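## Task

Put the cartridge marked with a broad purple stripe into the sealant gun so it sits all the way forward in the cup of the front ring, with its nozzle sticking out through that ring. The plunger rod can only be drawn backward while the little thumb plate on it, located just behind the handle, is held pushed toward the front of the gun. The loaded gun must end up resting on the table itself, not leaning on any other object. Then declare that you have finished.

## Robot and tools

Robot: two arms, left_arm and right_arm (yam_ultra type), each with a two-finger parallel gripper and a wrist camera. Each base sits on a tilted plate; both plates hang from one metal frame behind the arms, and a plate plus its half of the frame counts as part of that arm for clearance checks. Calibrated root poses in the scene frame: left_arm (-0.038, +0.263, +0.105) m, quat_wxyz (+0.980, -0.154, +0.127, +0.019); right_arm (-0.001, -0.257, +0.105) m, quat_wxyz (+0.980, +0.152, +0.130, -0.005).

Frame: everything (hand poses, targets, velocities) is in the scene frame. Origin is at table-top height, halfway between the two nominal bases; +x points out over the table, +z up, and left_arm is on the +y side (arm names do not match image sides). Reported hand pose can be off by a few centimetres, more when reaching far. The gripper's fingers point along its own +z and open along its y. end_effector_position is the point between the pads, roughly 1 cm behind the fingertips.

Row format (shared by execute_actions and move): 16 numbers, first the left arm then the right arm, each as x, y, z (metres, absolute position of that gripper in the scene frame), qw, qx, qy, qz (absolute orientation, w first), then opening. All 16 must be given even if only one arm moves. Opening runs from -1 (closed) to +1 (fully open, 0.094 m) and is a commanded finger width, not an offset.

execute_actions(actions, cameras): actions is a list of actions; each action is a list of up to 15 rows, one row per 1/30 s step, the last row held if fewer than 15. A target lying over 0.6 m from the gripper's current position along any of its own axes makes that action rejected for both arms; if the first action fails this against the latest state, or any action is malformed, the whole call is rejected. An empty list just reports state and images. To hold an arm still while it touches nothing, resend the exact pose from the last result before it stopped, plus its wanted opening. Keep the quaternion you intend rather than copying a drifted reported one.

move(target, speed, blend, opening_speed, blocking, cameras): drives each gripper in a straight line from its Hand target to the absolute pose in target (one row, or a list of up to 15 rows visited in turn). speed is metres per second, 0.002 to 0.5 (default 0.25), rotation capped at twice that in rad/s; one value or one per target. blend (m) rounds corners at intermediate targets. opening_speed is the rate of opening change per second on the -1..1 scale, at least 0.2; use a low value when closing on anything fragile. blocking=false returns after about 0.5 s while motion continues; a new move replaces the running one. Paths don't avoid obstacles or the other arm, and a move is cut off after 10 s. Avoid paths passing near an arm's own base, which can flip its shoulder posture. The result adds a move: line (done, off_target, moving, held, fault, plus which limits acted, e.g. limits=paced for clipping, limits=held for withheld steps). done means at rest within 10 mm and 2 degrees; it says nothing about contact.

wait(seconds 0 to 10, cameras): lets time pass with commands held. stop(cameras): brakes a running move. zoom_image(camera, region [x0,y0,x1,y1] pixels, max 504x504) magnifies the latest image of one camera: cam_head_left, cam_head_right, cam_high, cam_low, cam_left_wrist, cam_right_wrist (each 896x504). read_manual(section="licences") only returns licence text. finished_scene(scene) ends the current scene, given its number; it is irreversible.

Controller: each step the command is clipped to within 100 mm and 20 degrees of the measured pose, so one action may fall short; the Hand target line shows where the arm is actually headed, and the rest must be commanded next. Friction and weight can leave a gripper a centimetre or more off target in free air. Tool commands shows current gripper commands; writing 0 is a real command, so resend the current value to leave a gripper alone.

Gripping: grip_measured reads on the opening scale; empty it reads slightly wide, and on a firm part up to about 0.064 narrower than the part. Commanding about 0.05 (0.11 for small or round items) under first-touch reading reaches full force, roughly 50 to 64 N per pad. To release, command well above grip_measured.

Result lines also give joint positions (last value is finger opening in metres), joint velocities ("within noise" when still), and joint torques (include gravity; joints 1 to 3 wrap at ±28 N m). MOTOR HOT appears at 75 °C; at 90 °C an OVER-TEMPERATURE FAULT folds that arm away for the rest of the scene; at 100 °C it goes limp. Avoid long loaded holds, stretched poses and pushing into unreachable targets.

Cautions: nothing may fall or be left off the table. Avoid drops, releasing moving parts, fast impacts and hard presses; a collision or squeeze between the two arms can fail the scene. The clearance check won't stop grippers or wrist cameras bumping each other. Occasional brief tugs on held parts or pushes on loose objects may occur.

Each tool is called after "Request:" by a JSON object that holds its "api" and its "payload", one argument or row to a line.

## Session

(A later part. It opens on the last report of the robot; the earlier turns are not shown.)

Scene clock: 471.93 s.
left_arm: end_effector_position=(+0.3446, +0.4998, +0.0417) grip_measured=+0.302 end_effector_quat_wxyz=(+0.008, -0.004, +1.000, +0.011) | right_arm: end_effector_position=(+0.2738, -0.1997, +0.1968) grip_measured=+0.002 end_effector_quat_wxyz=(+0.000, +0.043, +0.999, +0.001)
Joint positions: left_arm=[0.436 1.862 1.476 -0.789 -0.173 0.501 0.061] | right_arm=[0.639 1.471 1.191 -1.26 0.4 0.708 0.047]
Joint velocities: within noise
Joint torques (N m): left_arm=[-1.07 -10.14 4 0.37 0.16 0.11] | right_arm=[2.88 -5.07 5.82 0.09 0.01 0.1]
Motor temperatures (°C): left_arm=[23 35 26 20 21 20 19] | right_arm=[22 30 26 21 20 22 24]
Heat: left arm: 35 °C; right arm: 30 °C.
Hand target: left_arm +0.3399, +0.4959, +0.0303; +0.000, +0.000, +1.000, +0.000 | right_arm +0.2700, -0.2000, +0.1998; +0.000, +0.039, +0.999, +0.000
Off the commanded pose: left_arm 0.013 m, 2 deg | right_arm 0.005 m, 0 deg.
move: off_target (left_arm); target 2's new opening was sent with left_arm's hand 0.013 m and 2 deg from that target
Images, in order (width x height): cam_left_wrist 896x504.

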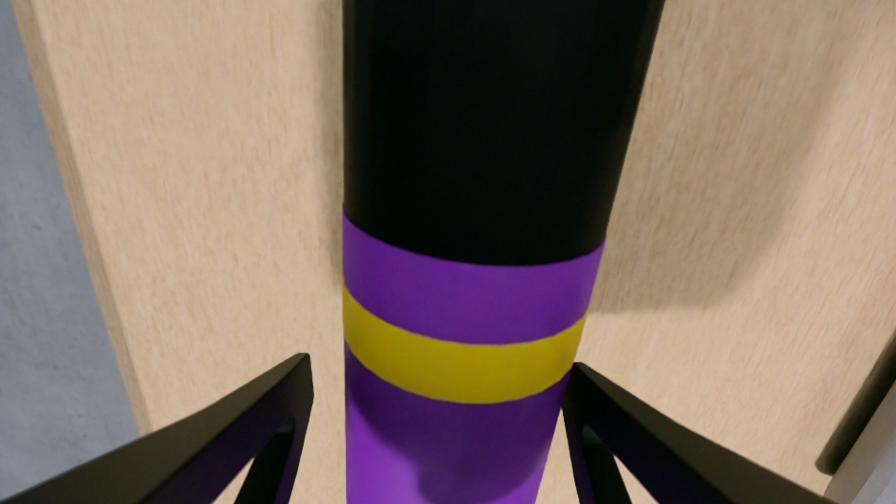

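Request:
{"api": "move", "payload": {
  "target": [
    [0.340,0.493,0.032,0,0.0,1.0,0,-0.4,0.27,-0.20,0.20,0,0.0393,0.9992,0,0.0]
  ],
  "speed": 0.05,
  "opening_speed": 0.5,
  "cameras": ["cam_left_wrist"]
}}

Request:
{"api": "move", "payload": {
  "target": [
    [0.340,0.493,0.10,0,0.0,1.0,0,-0.4,0.27,-0.20,0.20,0,0.0393,0.9992,0,0.0],
    [0.330,0.43,0.18,0,0.0,1.0,0,-0.4,0.27,-0.20,0.20,0,0.0393,0.9992,0,0.0]
  ],
  "speed": 0.12,
  "cameras": ["cam_left_wrist","cam_high","cam_head_left"]
}}

Scene clock: 482.70 s.
left_arm: end_effector_position=(+0.3447, +0.4997, +0.0417) grip_measured=+0.000 end_effector_quat_wxyz=(+0.009, -0.004, +1.000, +0.011) | right_arm: end_effector_position=(+0.2738, -0.1997, +0.1968) grip_measured=+0.002 end_effector_quat_wxyz=(+0.000, +0.043, +0.999, +0.001)
Joint positions: left_arm=[0.436 1.862 1.476 -0.788 -0.173 0.501 0.047] | right_arm=[0.639 1.471 1.191 -1.26 0.4 0.708 0.047]
Joint velocities: within noise
Joint torques (N m): left_arm=[-1.73 -10.73 3.59 0.34 0.13 0.04] | right_arm=[2.88 -5.07 5.83 0.08 0 0.09]
Motor temperatures (°C): left_arm=[23 34 25 20 21 20 19] | right_arm=[22 30 26 21 20 22 24]
Heat: left arm: 34 °C; right arm: 30 °C.
Hand target: left_arm +0.3399, +0.4930, +0.0322; +0.000, +0.000, +1.000, +0.000 | right_arm +0.2700, -0.2000, +0.1998; +0.000, +0.039, +0.999, +0.000
Off the commanded pose: left_arm 0.013 m, 2 deg | right_arm 0.005 m, 0 deg.
move: off_target (left_arm)
Images, in order (width x height): cam_left_wrist 896x504.

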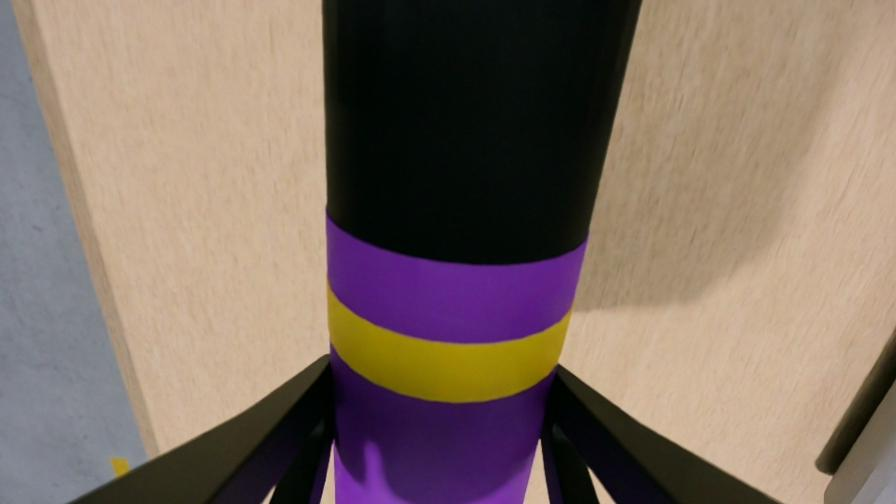

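Scene clock: 484.90 s.
left_arm: end_effector_position=(+0.3243, +0.4258, +0.1577) grip_measured=-0.001 end_effector_quat_wxyz=(-0.025, +0.005, +1.000, -0.011) | right_arm: end_effector_position=(+0.2737, -0.1998, +0.1968) grip_measured=+0.002 end_effector_quat_wxyz=(+0.000, +0.043, +0.999, +0.001)
Joint positions: left_arm=[0.2 1.639 1.557 -1.22 -0.235 0.276 0.047] | right_arm=[0.639 1.471 1.191 -1.26 0.4 0.708 0.047]
Joint velocities: within noise
Joint torques (N m): left_arm=[-3.23 -13.48 7.9 -0.05 -0.1 -0.1] | right_arm=[2.88 -5.05 5.85 0.08 0.01 0.1]
Motor temperatures (°C): left_arm=[23 35 25 20 21 20 20] | right_arm=[22 30 26 21 20 22 24]
Heat: left arm: 35 °C; right arm: 30 °C.
Hand target: left_arm +0.3294, +0.4299, +0.1796; +0.000, +0.000, +1.000, +0.000 | right_arm +0.2700, -0.2001, +0.1998; +0.000, +0.039, +0.999, +0.000
Off the commanded pose: left_arm 0.023 m, 3 deg | right_arm 0.005 m, 0 deg.
move: off_target (left_arm)
Images, in order (width x height): cam_head_left 896x504, cam_high 896x504, cam_left_wrist 896x504.

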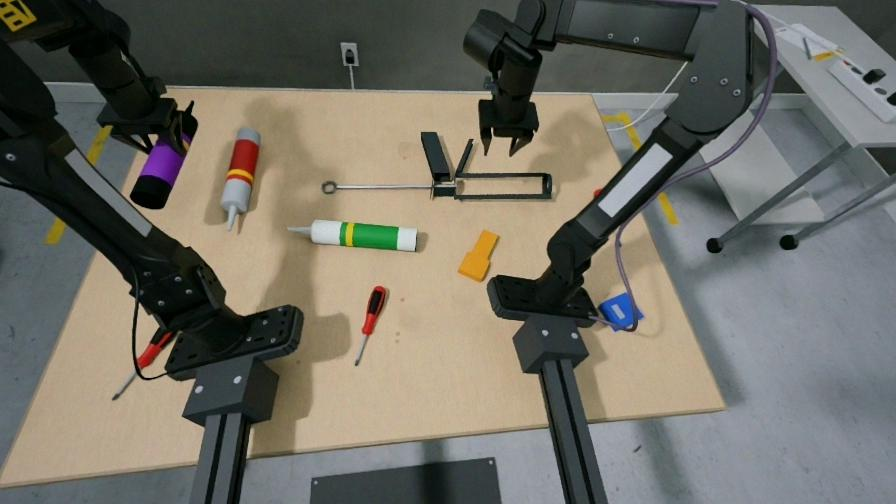

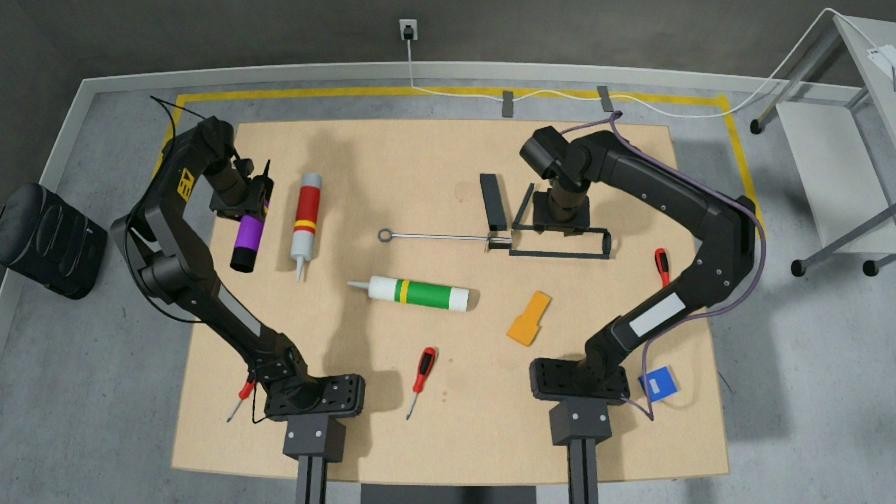

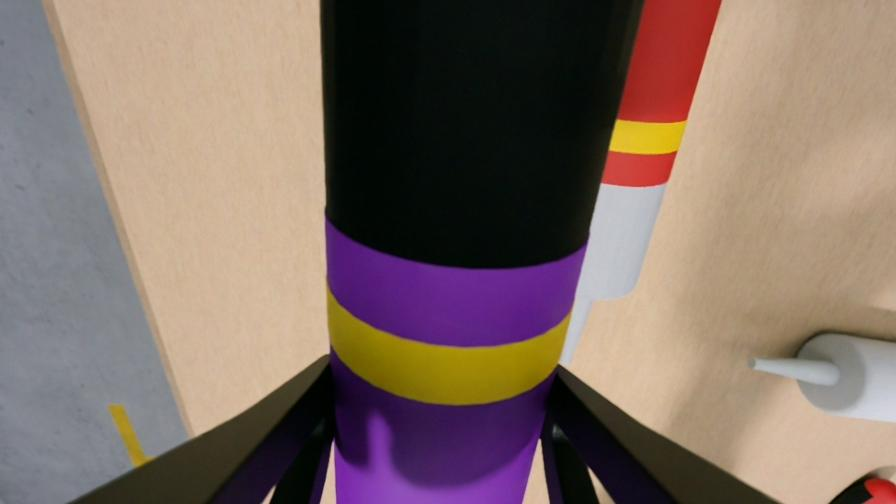

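Request:
{"api": "move", "payload": {
  "target": [
    [0.330,0.30,0.24,0,0.3827,0.9239,0,-0.4,0.26,-0.36,0.20,0,0.4226,0.9063,0,0.0],
    [0.345,0.06,0.22,0,0.7314,0.6820,0,-0.4,0.305,-0.45,0.15,0,0.7343,0.6788,0,0.0]
  ],
  "speed": 0.22,
  "blend": 0.03,
  "cameras": ["cam_left_wrist","cam_right_wrist","cam_high"]
}}

Scene clock: 533.07 s.
left_arm: end_effector_position=(+0.3459, +0.0676, +0.2123) grip_measured=-0.001 end_effector_quat_wxyz=(-0.006, +0.721, +0.693, -0.005) | right_arm: end_effector_position=(+0.2941, -0.4441, +0.1467) grip_measured=+0.002 end_effector_quat_wxyz=(-0.013, +0.729, +0.685, -0.007)
Joint positions: left_arm=[-0.787 2.222 2.136 -1.532 -0.393 0.849 0.047] | right_arm=[-0.414 1.398 1.247 -1.082 0.175 1.181 0.047]
Joint velocities: within noise
Joint torques (N m): left_arm=[-7.15 -10.45 7.73 0.03 -0.05 0.11] | right_arm=[0.57 -5.48 9.39 0.34 -0.08 0.14]
Motor temperatures (°C): left_arm=[24 35 28 20 21 20 21] | right_arm=[22 30 27 21 20 22 24]
Heat: left arm: 35 °C; right arm: 30 °C.
Hand target: left_arm +0.3448, +0.0602, +0.2199; +0.001, +0.731, +0.682, +0.000 | right_arm +0.3047, -0.4499, +0.1501; +0.000, +0.734, +0.679, +0.000
Off the commanded pose: left_arm 0.011 m, 2 deg | right_arm 0.013 m, 2 deg.
move: off_target (left_arm, right_arm)
Images, in order (width x height): cam_high 896x504, cam_left_wrist 896x504, cam_right_wrist 896x504.

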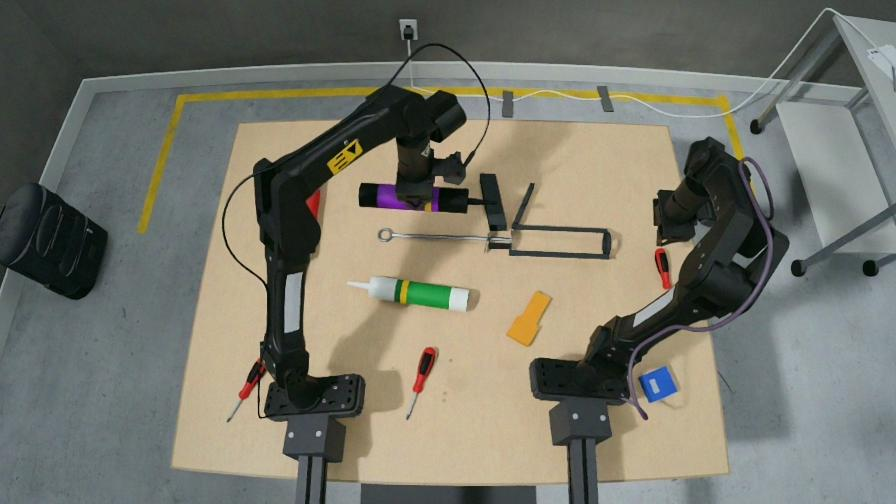

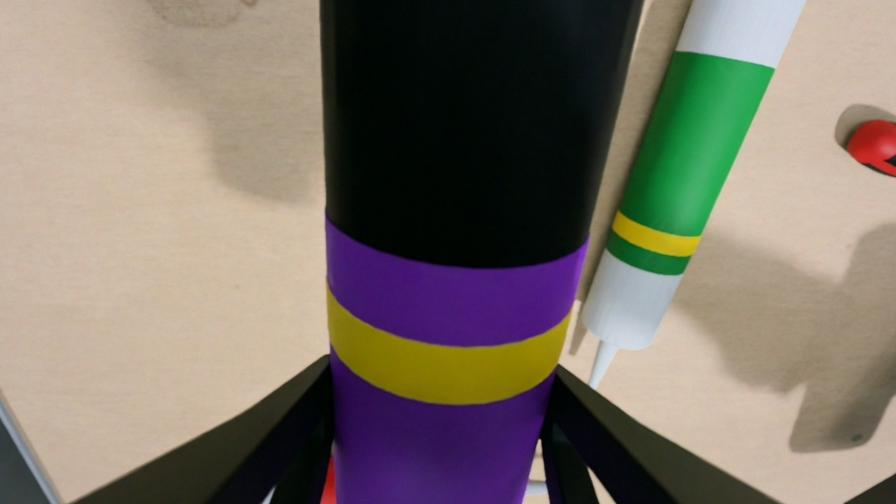

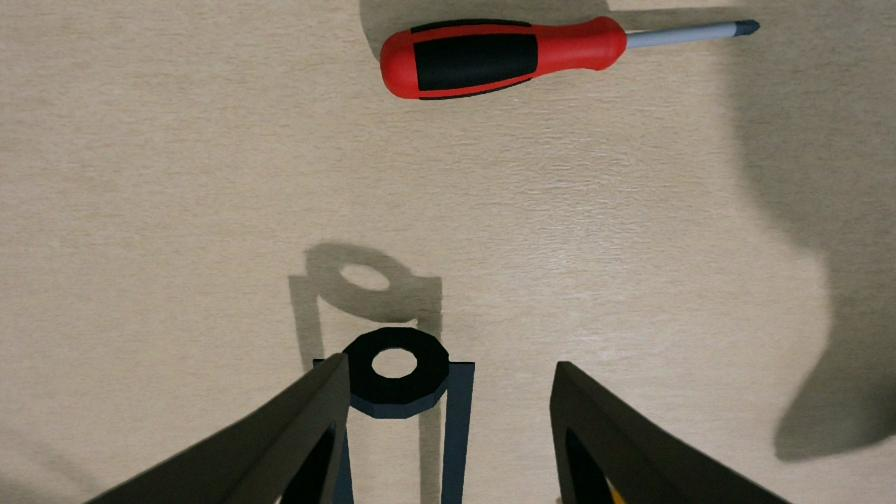

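Request:
{"api": "move", "payload": {
  "target": [
    [0.345,-0.10,0.18,-0.0831,0.7260,0.6769,0.0891,-0.4,0.305,-0.45,0.15,0,0.7343,0.6788,0,0.0],
    [0.343,-0.168,0.115,-0.0831,0.7260,0.6769,0.0891,-0.4,0.305,-0.45,0.15,0,0.7343,0.6788,0,0.0]
  ],
  "speed": 0.15,
  "blend": 0.02,
  "cameras": ["cam_left_wrist","cam_right_wrist","cam_high","cam_low"]
}}

Scene clock: 549.53 s.
left_arm: end_effector_position=(+0.3467, -0.1488, +0.0996) grip_measured=-0.001 end_effector_quat_wxyz=(+0.110, +0.728, +0.673, +0.062) | right_arm: end_effector_position=(+0.2942, -0.4440, +0.1467) grip_measured=+0.002 end_effector_quat_wxyz=(-0.013, +0.729, +0.684, -0.007)
Joint positions: left_arm=[-1.007 2.977 2.83 -1.319 -0.534 0.759 0.047] | right_arm=[-0.414 1.398 1.247 -1.082 0.174 1.182 0.047]
Joint velocities: within noise
Joint torques (N m): left_arm=[-9.62 -14.65 8.17 0.75 -0.18 0.11] | right_arm=[0.55 -5.48 9.39 0.33 -0.07 0.1]
Motor temperatures (°C): left_arm=[25 34 29 20 21 20 21] | right_arm=[21 30 29 21 20 22 23]
Heat: left arm: 34 °C; right arm: 30 °C.
Hand target: left_arm +0.3417, -0.1665, +0.1151; +0.139, +0.733, +0.663, +0.065 | right_arm +0.3046, -0.4499, +0.1501; +0.000, +0.734, +0.679, +0.000
Off the commanded pose: left_arm 0.025 m, 22 deg; orientation clipped | right_arm 0.013 m, 2 deg.
elbow stopped short (left arm): the move would have taken joint 3 (elbow) straighter than the controller allows.
move: off_target (left_arm, right_arm); limits=paced
Images, in order (width x height): cam_high 896x504, cam_low 896x504, cam_left_wrist 896x504, cam_right_wrist 896x504.

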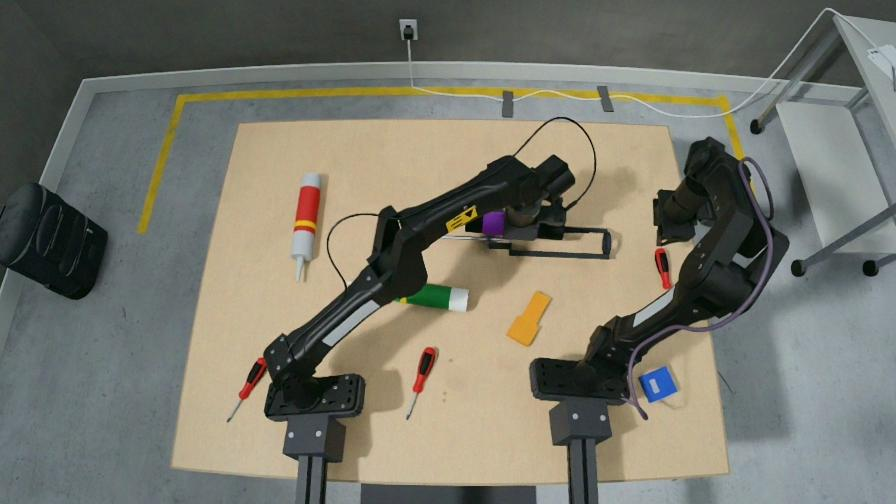

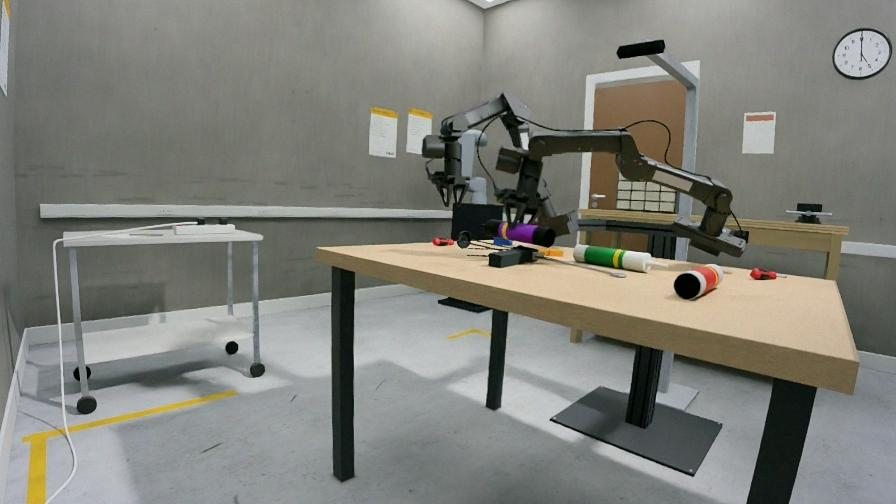

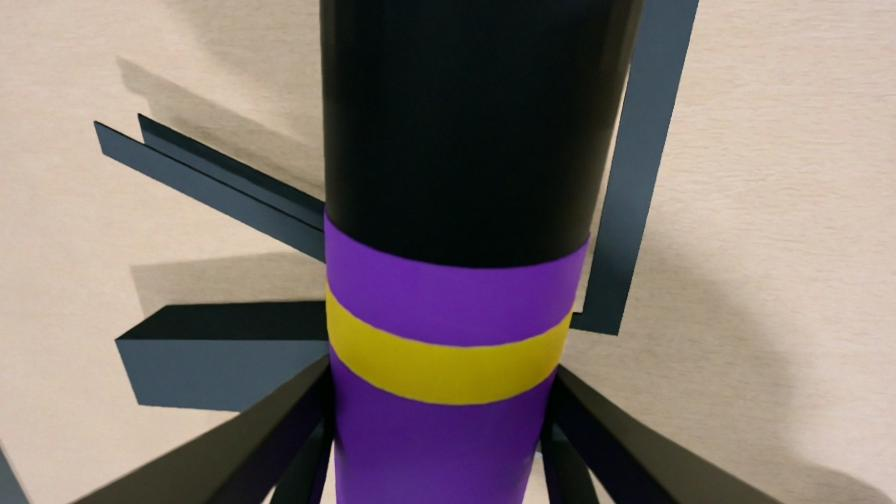

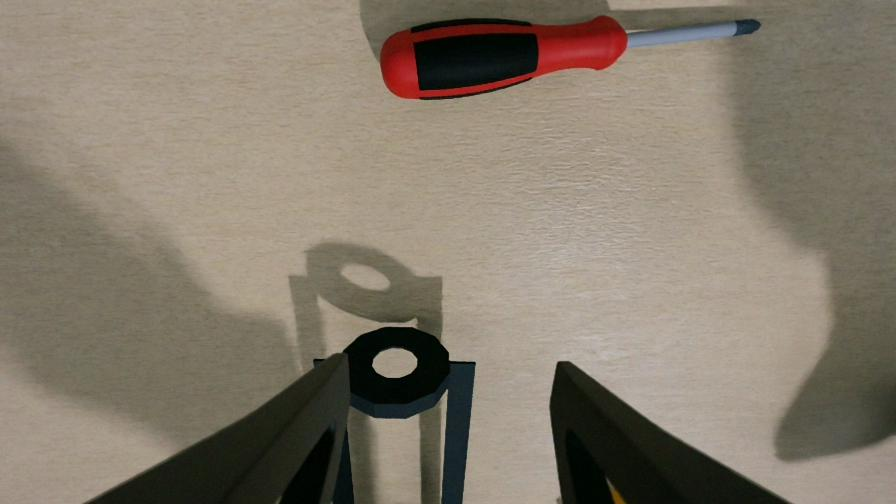

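Request:
{"api": "move", "payload": {
  "target": [
    [0.345,-0.05,0.18,0,0.7314,0.6820,0,-0.4,0.29,-0.38,0.22,0,0.7343,0.6788,0,0.0],
    [0.320,0.17,0.20,0,0.7071,0.7071,0,-0.4,0.28,-0.28,0.22,0,0.0393,0.9992,0,0.0],
    [0.300,0.21,0.20,0,0.7071,0.7071,0,-0.4,0.295,-0.185,0.14,0,-0.6788,0.7343,0,0.0]
  ],
  "speed": 0.3,
  "cameras": ["cam_right_wrist","cam_high"]
}}

Scene clock: 592.13 s.
left_arm: end_effector_position=(+0.3005, +0.2057, +0.1920) grip_measured=-0.001 end_effector_quat_wxyz=(-0.014, +0.709, +0.705, +0.000) | right_arm: end_effector_position=(+0.2992, -0.1882, +0.1449) grip_measured=+0.002 end_effector_quat_wxyz=(+0.004, -0.670, +0.743, +0.001)
Joint positions: left_arm=[-0.558 1.704 1.46 -1.292 -0.405 1.058 0.047] | right_arm=[0.546 1.59 1.125 -1.028 0.392 -0.949 0.047]
Joint velocities: within noise
Joint torques (N m): left_arm=[-2.92 -11.4 4.34 0.22 0.09 0.12] | right_arm=[3.12 -4.64 4.21 0.4 0.06 -0.02]
Motor temperatures (°C): left_arm=[26 44 28 20 21 20 22] | right_arm=[21 30 29 21 20 22 23]
Heat: left arm: 44 °C; right arm: 30 °C.
Hand target: left_arm +0.3000, +0.2100, +0.1998; +0.000, +0.707, +0.707, +0.000 | right_arm +0.2950, -0.1851, +0.1401; +0.000, -0.679, +0.734, +0.000
Off the commanded pose: left_arm 0.009 m, 2 deg | right_arm 0.007 m, 2 deg.
move: done
Images, in order (width x height): cam_high 896x504, cam_right_wrist 896x504.

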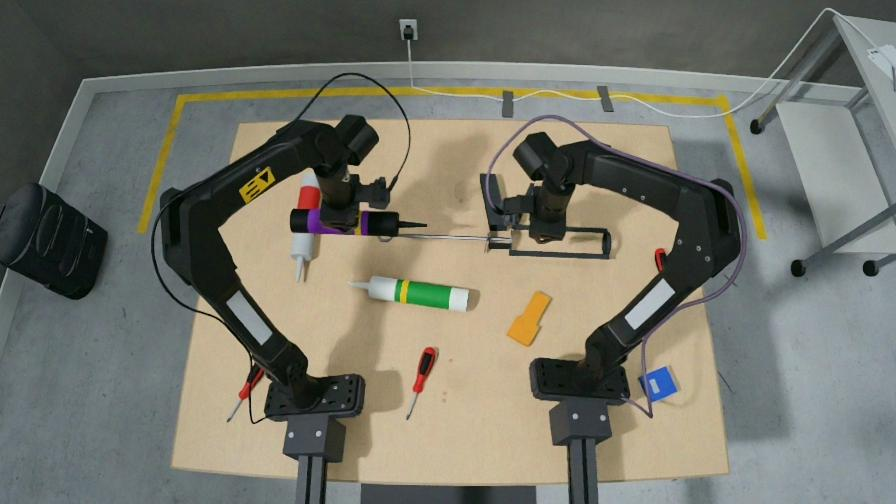

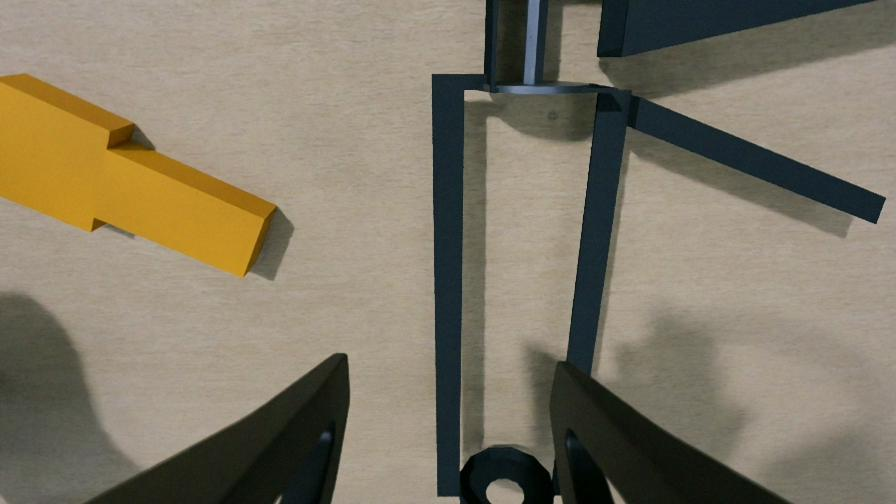

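Request:
{"api": "move", "payload": {
  "target": [
    [0.300,0.21,0.20,0,0.7071,0.7071,0,-0.4,0.300,-0.205,0.06,0,-0.6909,0.7230,0,-0.3],
    [0.300,0.21,0.20,0,0.7071,0.7071,0,-0.4,0.298,-0.205,0.018,0,-0.6909,0.7230,0,-0.3]
  ],
  "speed": 0.15,
  "cameras": ["cam_right_wrist"]
}}

Scene clock: 628.40 s.
left_arm: end_effector_position=(+0.3006, +0.2057, +0.1920) grip_measured=-0.001 end_effector_quat_wxyz=(-0.014, +0.709, +0.705, +0.000) | right_arm: end_effector_position=(+0.3033, -0.2077, +0.0229) grip_measured=-0.298 end_effector_quat_wxyz=(-0.001, +0.687, -0.726, +0.009)
Joint positions: left_arm=[-0.558 1.704 1.46 -1.292 -0.405 1.058 0.047] | right_arm=[0.33 1.784 0.866 -0.485 0.388 -1.23 0.033]
Joint velocities: within noise
Joint torques (N m): left_arm=[-2.92 -11.4 4.36 0.21 0.09 0.12] | right_arm=[2.17 -5.39 3.17 0.38 -0.16 -0.06]
Motor temperatures (°C): left_arm=[24 39 26 20 21 20 22] | right_arm=[22 29 26 21 20 22 23]
Heat: left arm: 39 °C; right arm: 29 °C.
Hand target: left_arm +0.3000, +0.2100, +0.1998; +0.000, +0.707, +0.707, +0.000 | right_arm +0.2980, -0.2051, +0.0182; +0.000, +0.691, -0.723, +0.000
Off the commanded pose: left_arm 0.009 m, 2 deg | right_arm 0.008 m, 1 deg.
move: done
Images, in order (width x height): cam_right_wrist 896x504.

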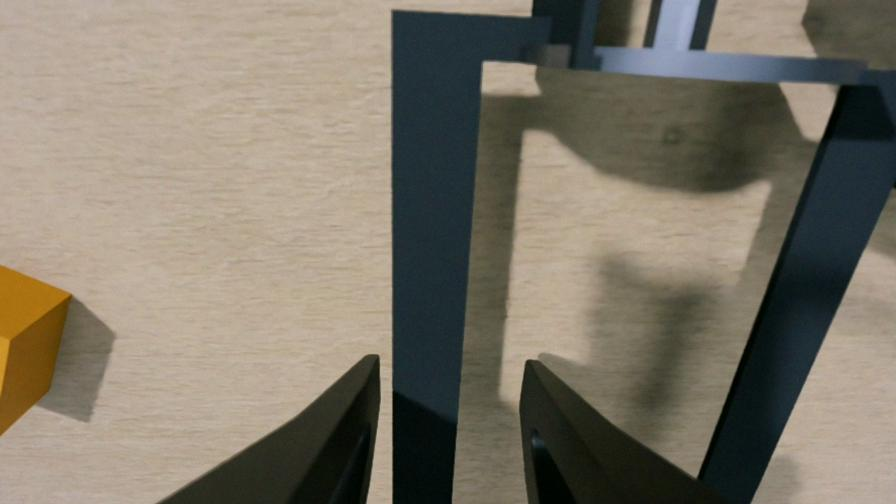

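Request:
{"api": "execute_actions", "payload": {
  "actions": []
}}

Scene clock: 663.90 s.
left_arm: end_effector_position=(+0.3006, +0.2057, +0.1920) grip_measured=-0.001 end_effector_quat_wxyz=(-0.014, +0.709, +0.705, +0.000) | right_arm: end_effector_position=(+0.3034, -0.2076, +0.0229) grip_measured=-0.298 end_effector_quat_wxyz=(-0.002, +0.687, -0.726, +0.009)
Joint positions: left_arm=[-0.558 1.704 1.46 -1.292 -0.405 1.058 0.047] | right_arm=[0.33 1.784 0.866 -0.484 0.388 -1.231 0.033]
Joint velocities: within noise
Joint torques (N m): left_arm=[-2.92 -11.41 4.37 0.21 0.09 0.12] | right_arm=[2.18 -5.39 3.18 0.41 -0.15 -0.04]
Motor temperatures (°C): left_arm=[24 38 25 20 21 20 22] | right_arm=[22 29 26 21 20 22 23]
Heat: left arm: 38 °C; right arm: 29 °C.
Hand target: left_arm +0.3000, +0.2100, +0.1998; +0.000, +0.707, +0.707, +0.000 | right_arm +0.2981, -0.2051, +0.0182; +0.000, +0.691, -0.723, +0.000
Tool commands: left_gripper/opening=-0.4 right_gripper/opening=-0.3
Off the commanded pose: left_arm 0.009 m, 2 deg | right_arm 0.008 m, 1 deg.

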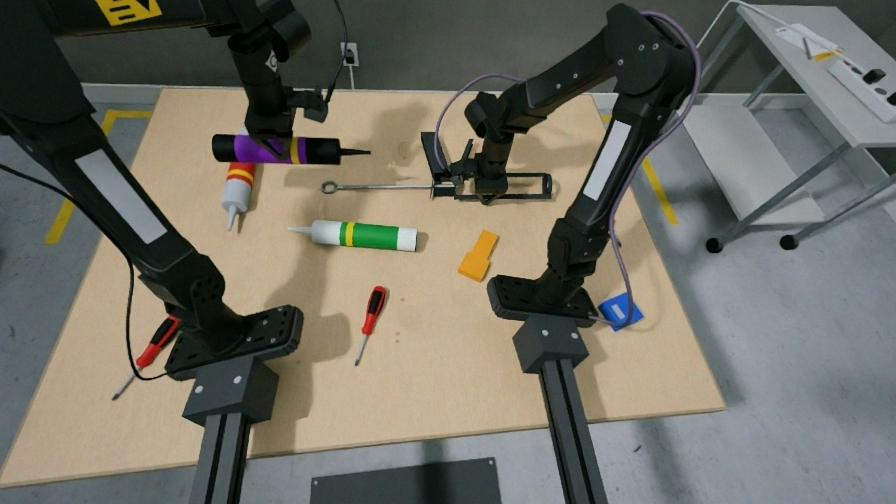

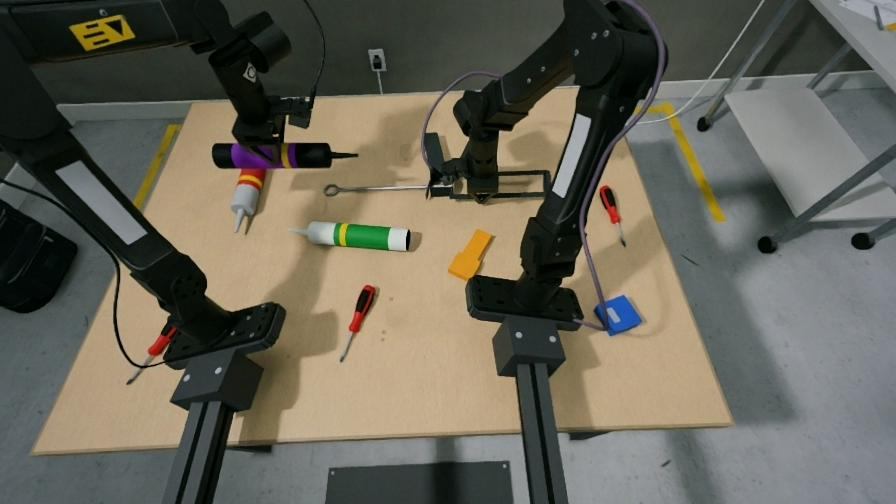

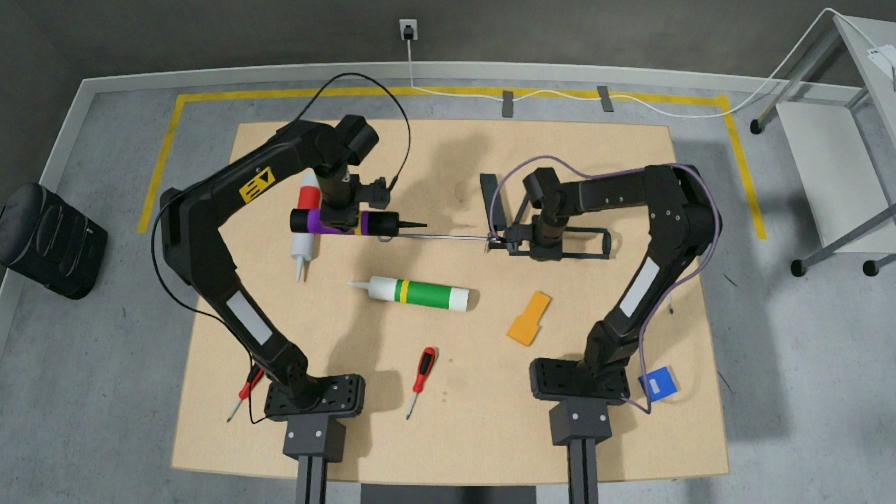

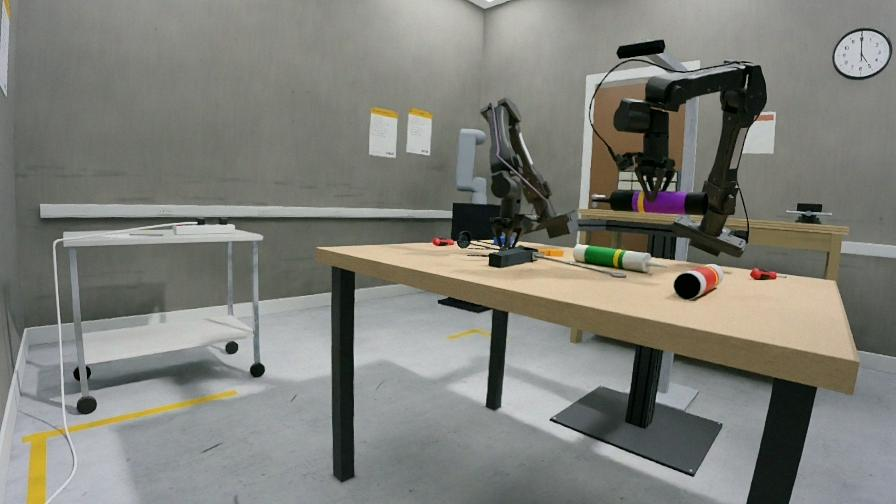

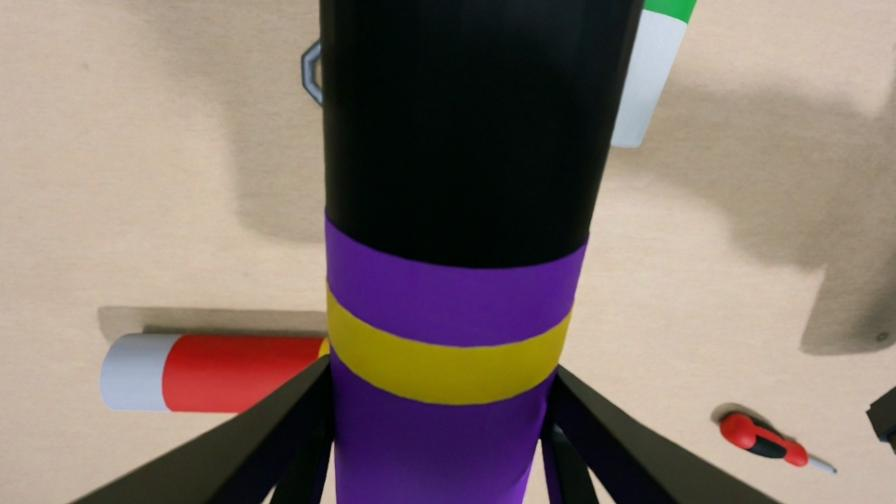

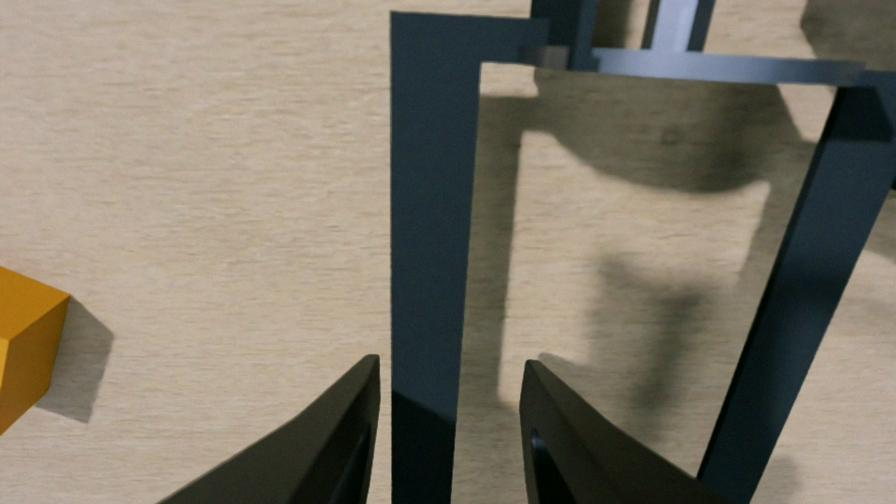

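Request:
{"api": "move", "payload": {
  "target": [0.300,0.21,0.20,0,0.7071,0.7071,0,-0.4,0.298,-0.205,0.018,0,-0.6909,0.7230,0,-1.0],
  "opening_speed": 0.8,
  "cameras": ["cam_right_wrist"]
}}

Request:
{"api": "move", "payload": {
  "target": [
    [0.300,0.21,0.20,0,0.7071,0.7071,0,-0.4,0.298,-0.165,0.018,0,-0.6909,0.7230,0,-1.0],
    [0.300,0.21,0.20,0,0.7071,0.7071,0,-0.4,0.262,-0.120,0.018,0,-0.6909,0.7230,0,-1.0]
  ],
  "speed": 0.06,
  "cameras": ["cam_high","cam_head_left","cam_right_wrist","cam_left_wrist"]
}}

Scene clock: 672.87 s.
left_arm: end_effector_position=(+0.3006, +0.2057, +0.1920) grip_measured=-0.001 end_effector_quat_wxyz=(-0.014, +0.709, +0.705, +0.000) | right_arm: end_effector_position=(+0.3023, -0.2076, +0.0229) grip_measured=-0.753 end_effector_quat_wxyz=(+0.000, +0.689, -0.725, +0.008)
Joint positions: left_arm=[-0.558 1.704 1.46 -1.292 -0.405 1.058 0.047] | right_arm=[0.33 1.784 0.866 -0.489 0.386 -1.233 0.012]
Joint velocities: within noise
Joint torques (N m): left_arm=[-2.91 -11.37 4.36 0.21 0.1 0.12] | right_arm=[2.15 -5.37 3.17 0.45 -0.14 -0.03]
Motor temperatures (°C): left_arm=[24 38 25 20 21 20 22] | right_arm=[22 29 26 21 20 22 23]
Heat: left arm: 38 °C; right arm: 29 °C.
Hand target: left_arm +0.3000, +0.2100, +0.1998; +0.000, +0.707, +0.707, +0.000 | right_arm +0.2980, -0.2051, +0.0182; +0.000, +0.691, -0.723, +0.000
Off the commanded pose: left_arm 0.009 m, 2 deg | right_arm 0.007 m, 1 deg.
move: done
Images, in order (width x height): cam_right_wrist 896x504.

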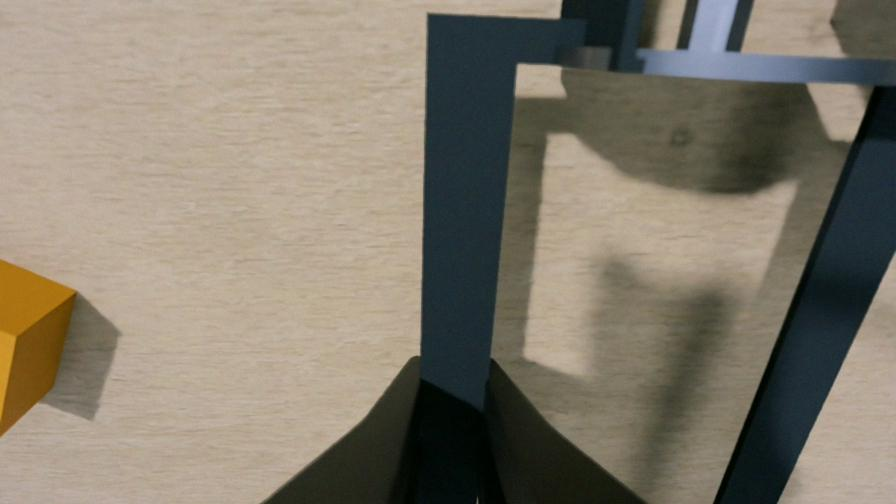

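Scene clock: 674.97 s.
left_arm: end_effector_position=(+0.3006, +0.2057, +0.1920) grip_measured=-0.001 end_effector_quat_wxyz=(-0.014, +0.709, +0.705, +0.000) | right_arm: end_effector_position=(+0.2752, -0.1280, +0.0227) grip_measured=-0.753 end_effector_quat_wxyz=(-0.004, +0.679, -0.734, +0.016)
Joint positions: left_arm=[-0.558 1.704 1.46 -1.292 -0.405 1.058 0.047] | right_arm=[0.606 1.928 0.901 -0.485 0.431 -0.914 0.012]
Joint velocities: within noise
Joint torques (N m): left_arm=[-2.92 -11.41 4.34 0.21 0.09 0.11] | right_arm=[4.26 -5.2 2.48 0.4 -0.29 -0.05]
Motor temperatures (°C): left_arm=[24 38 25 20 21 20 22] | right_arm=[22 29 26 21 20 22 23]
Heat: left arm: 38 °C; right arm: 29 °C.
Hand target: left_arm +0.3000, +0.2100, +0.1998; +0.000, +0.707, +0.707, +0.000 | right_arm +0.2620, -0.1206, +0.0183; +0.000, +0.691, -0.723, +0.000
Off the commanded pose: left_arm 0.009 m, 2 deg | right_arm 0.016 m, 3 deg.
move: off_target (right_arm)
Images, in order (width x height): cam_head_left 896x504, cam_high 896x504, cam_left_wrist 896x504, cam_right_wrist 896x504.

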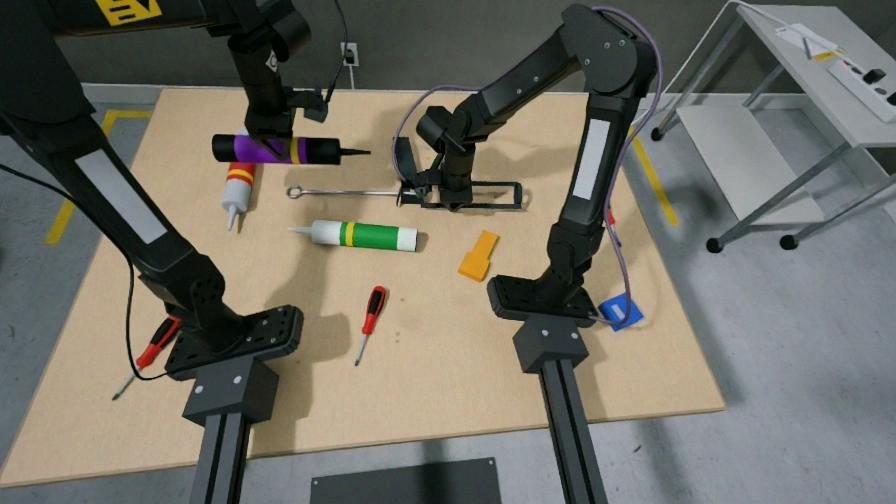

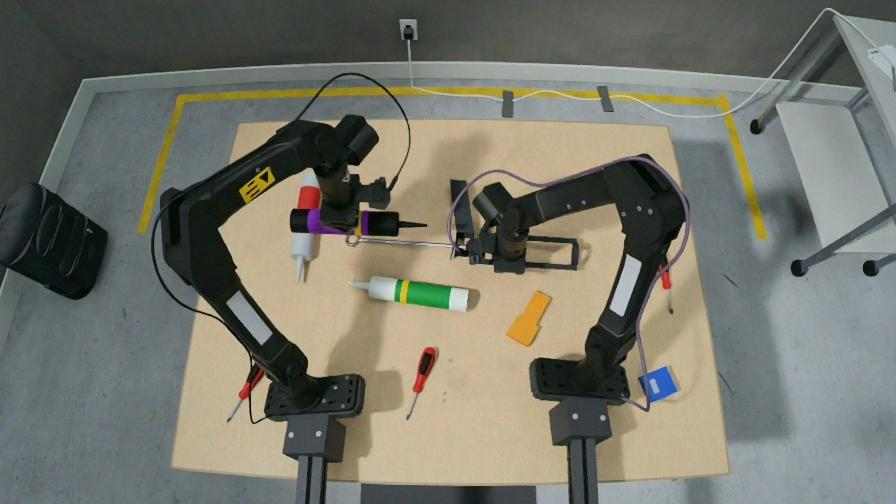

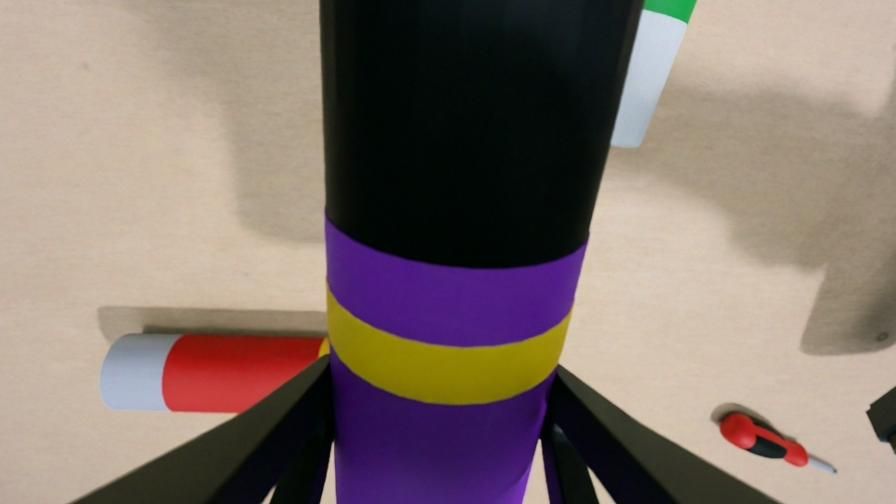

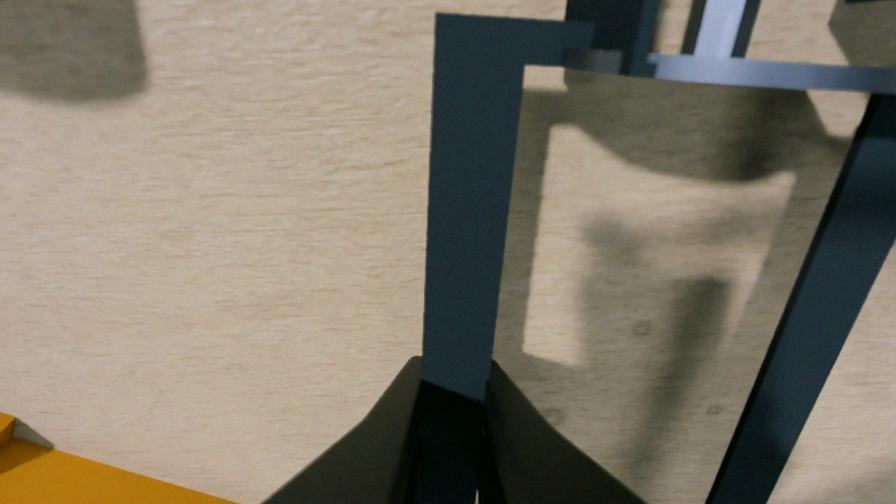

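Request:
{"api": "move", "payload": {
  "target": [0.300,0.21,0.20,0,0.7071,0.7071,0,-0.4,0.232,-0.112,0.018,0,-0.6909,0.7230,0,-1.0],
  "speed": 0.06,
  "cameras": ["cam_high","cam_head_left","cam_right_wrist","cam_low"]
}}

Scene clock: 683.20 s.
left_arm: end_effector_position=(+0.3007, +0.2056, +0.1920) grip_measured=-0.001 end_effector_quat_wxyz=(-0.014, +0.709, +0.705, +0.000) | right_arm: end_effector_position=(+0.2526, -0.1148, +0.0208) grip_measured=-0.753 end_effector_quat_wxyz=(-0.016, +0.674, -0.738, +0.024)
Joint positions: left_arm=[-0.558 1.704 1.46 -1.291 -0.405 1.058 0.047] | right_arm=[0.687 1.928 0.827 -0.423 0.448 -0.822 0.012]
Joint velocities: within noise
Joint torques (N m): left_arm=[-2.96 -11.4 4.34 0.21 0.09 0.12] | right_arm=[4 -5.87 1.7 0.11 -0.45 -0.11]
Motor temperatures (°C): left_arm=[24 38 25 20 21 20 22] | right_arm=[22 29 26 21 21 22 24]
Heat: left arm: 38 °C; right arm: 29 °C.
Hand target: left_arm +0.3001, +0.2100, +0.1998; +0.000, +0.707, +0.707, +0.000 | right_arm +0.2325, -0.1127, +0.0181; +0.000, -0.691, +0.723, +0.000
Off the commanded pose: left_arm 0.009 m, 2 deg | right_arm 0.021 m, 4 deg.
move: off_target (right_arm)
Images, in order (width x height): cam_head_left 896x504, cam_high 896x504, cam_low 896x504, cam_right_wrist 896x504.

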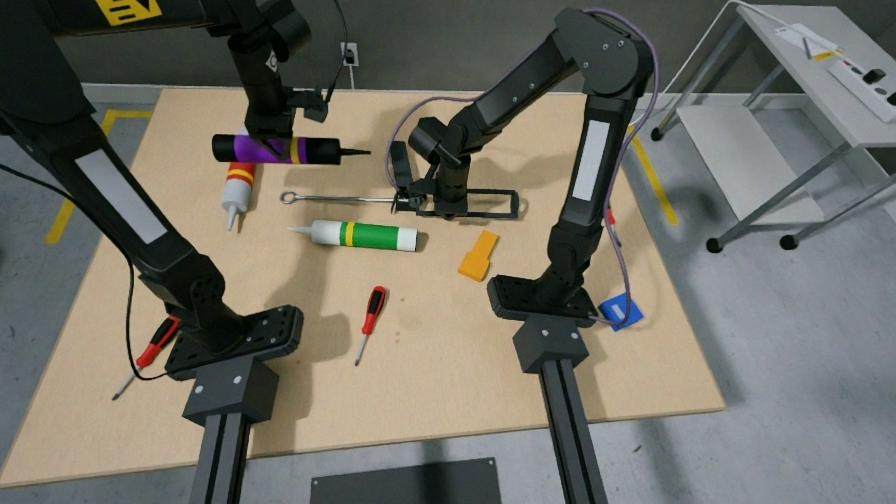

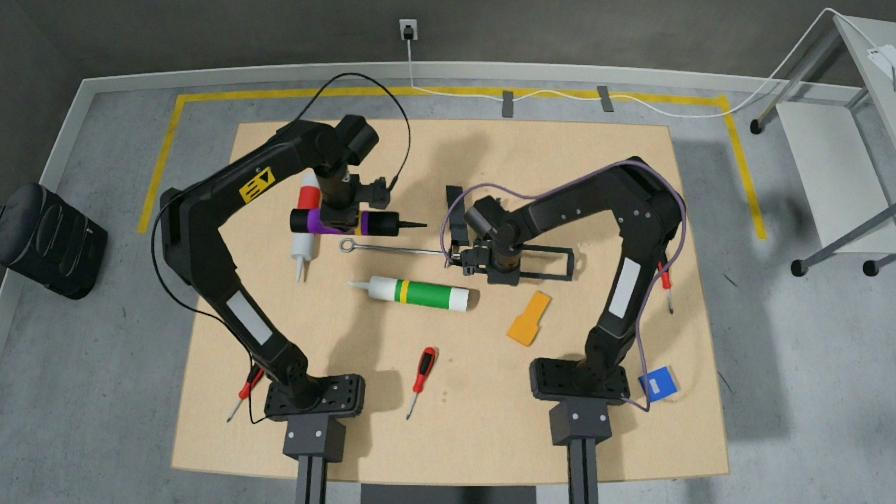

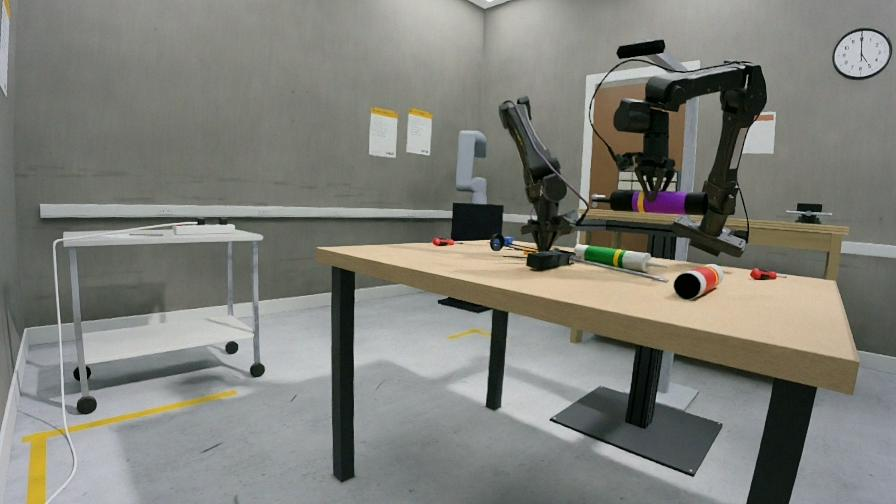

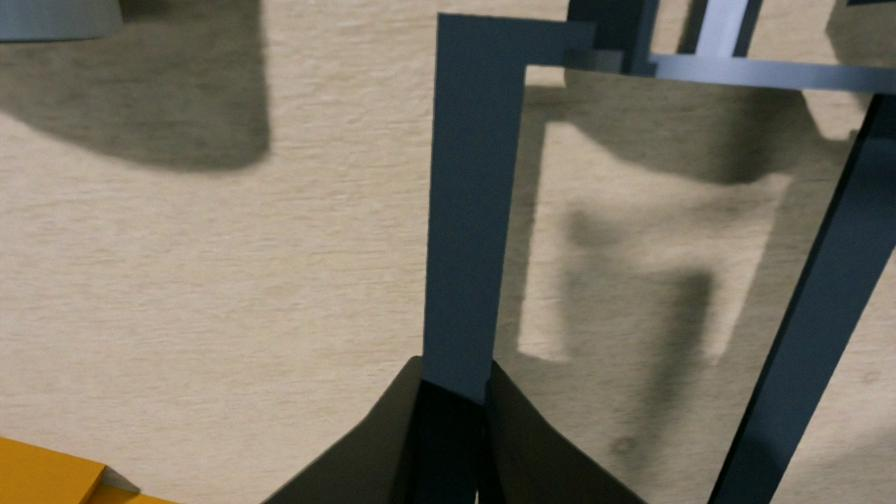

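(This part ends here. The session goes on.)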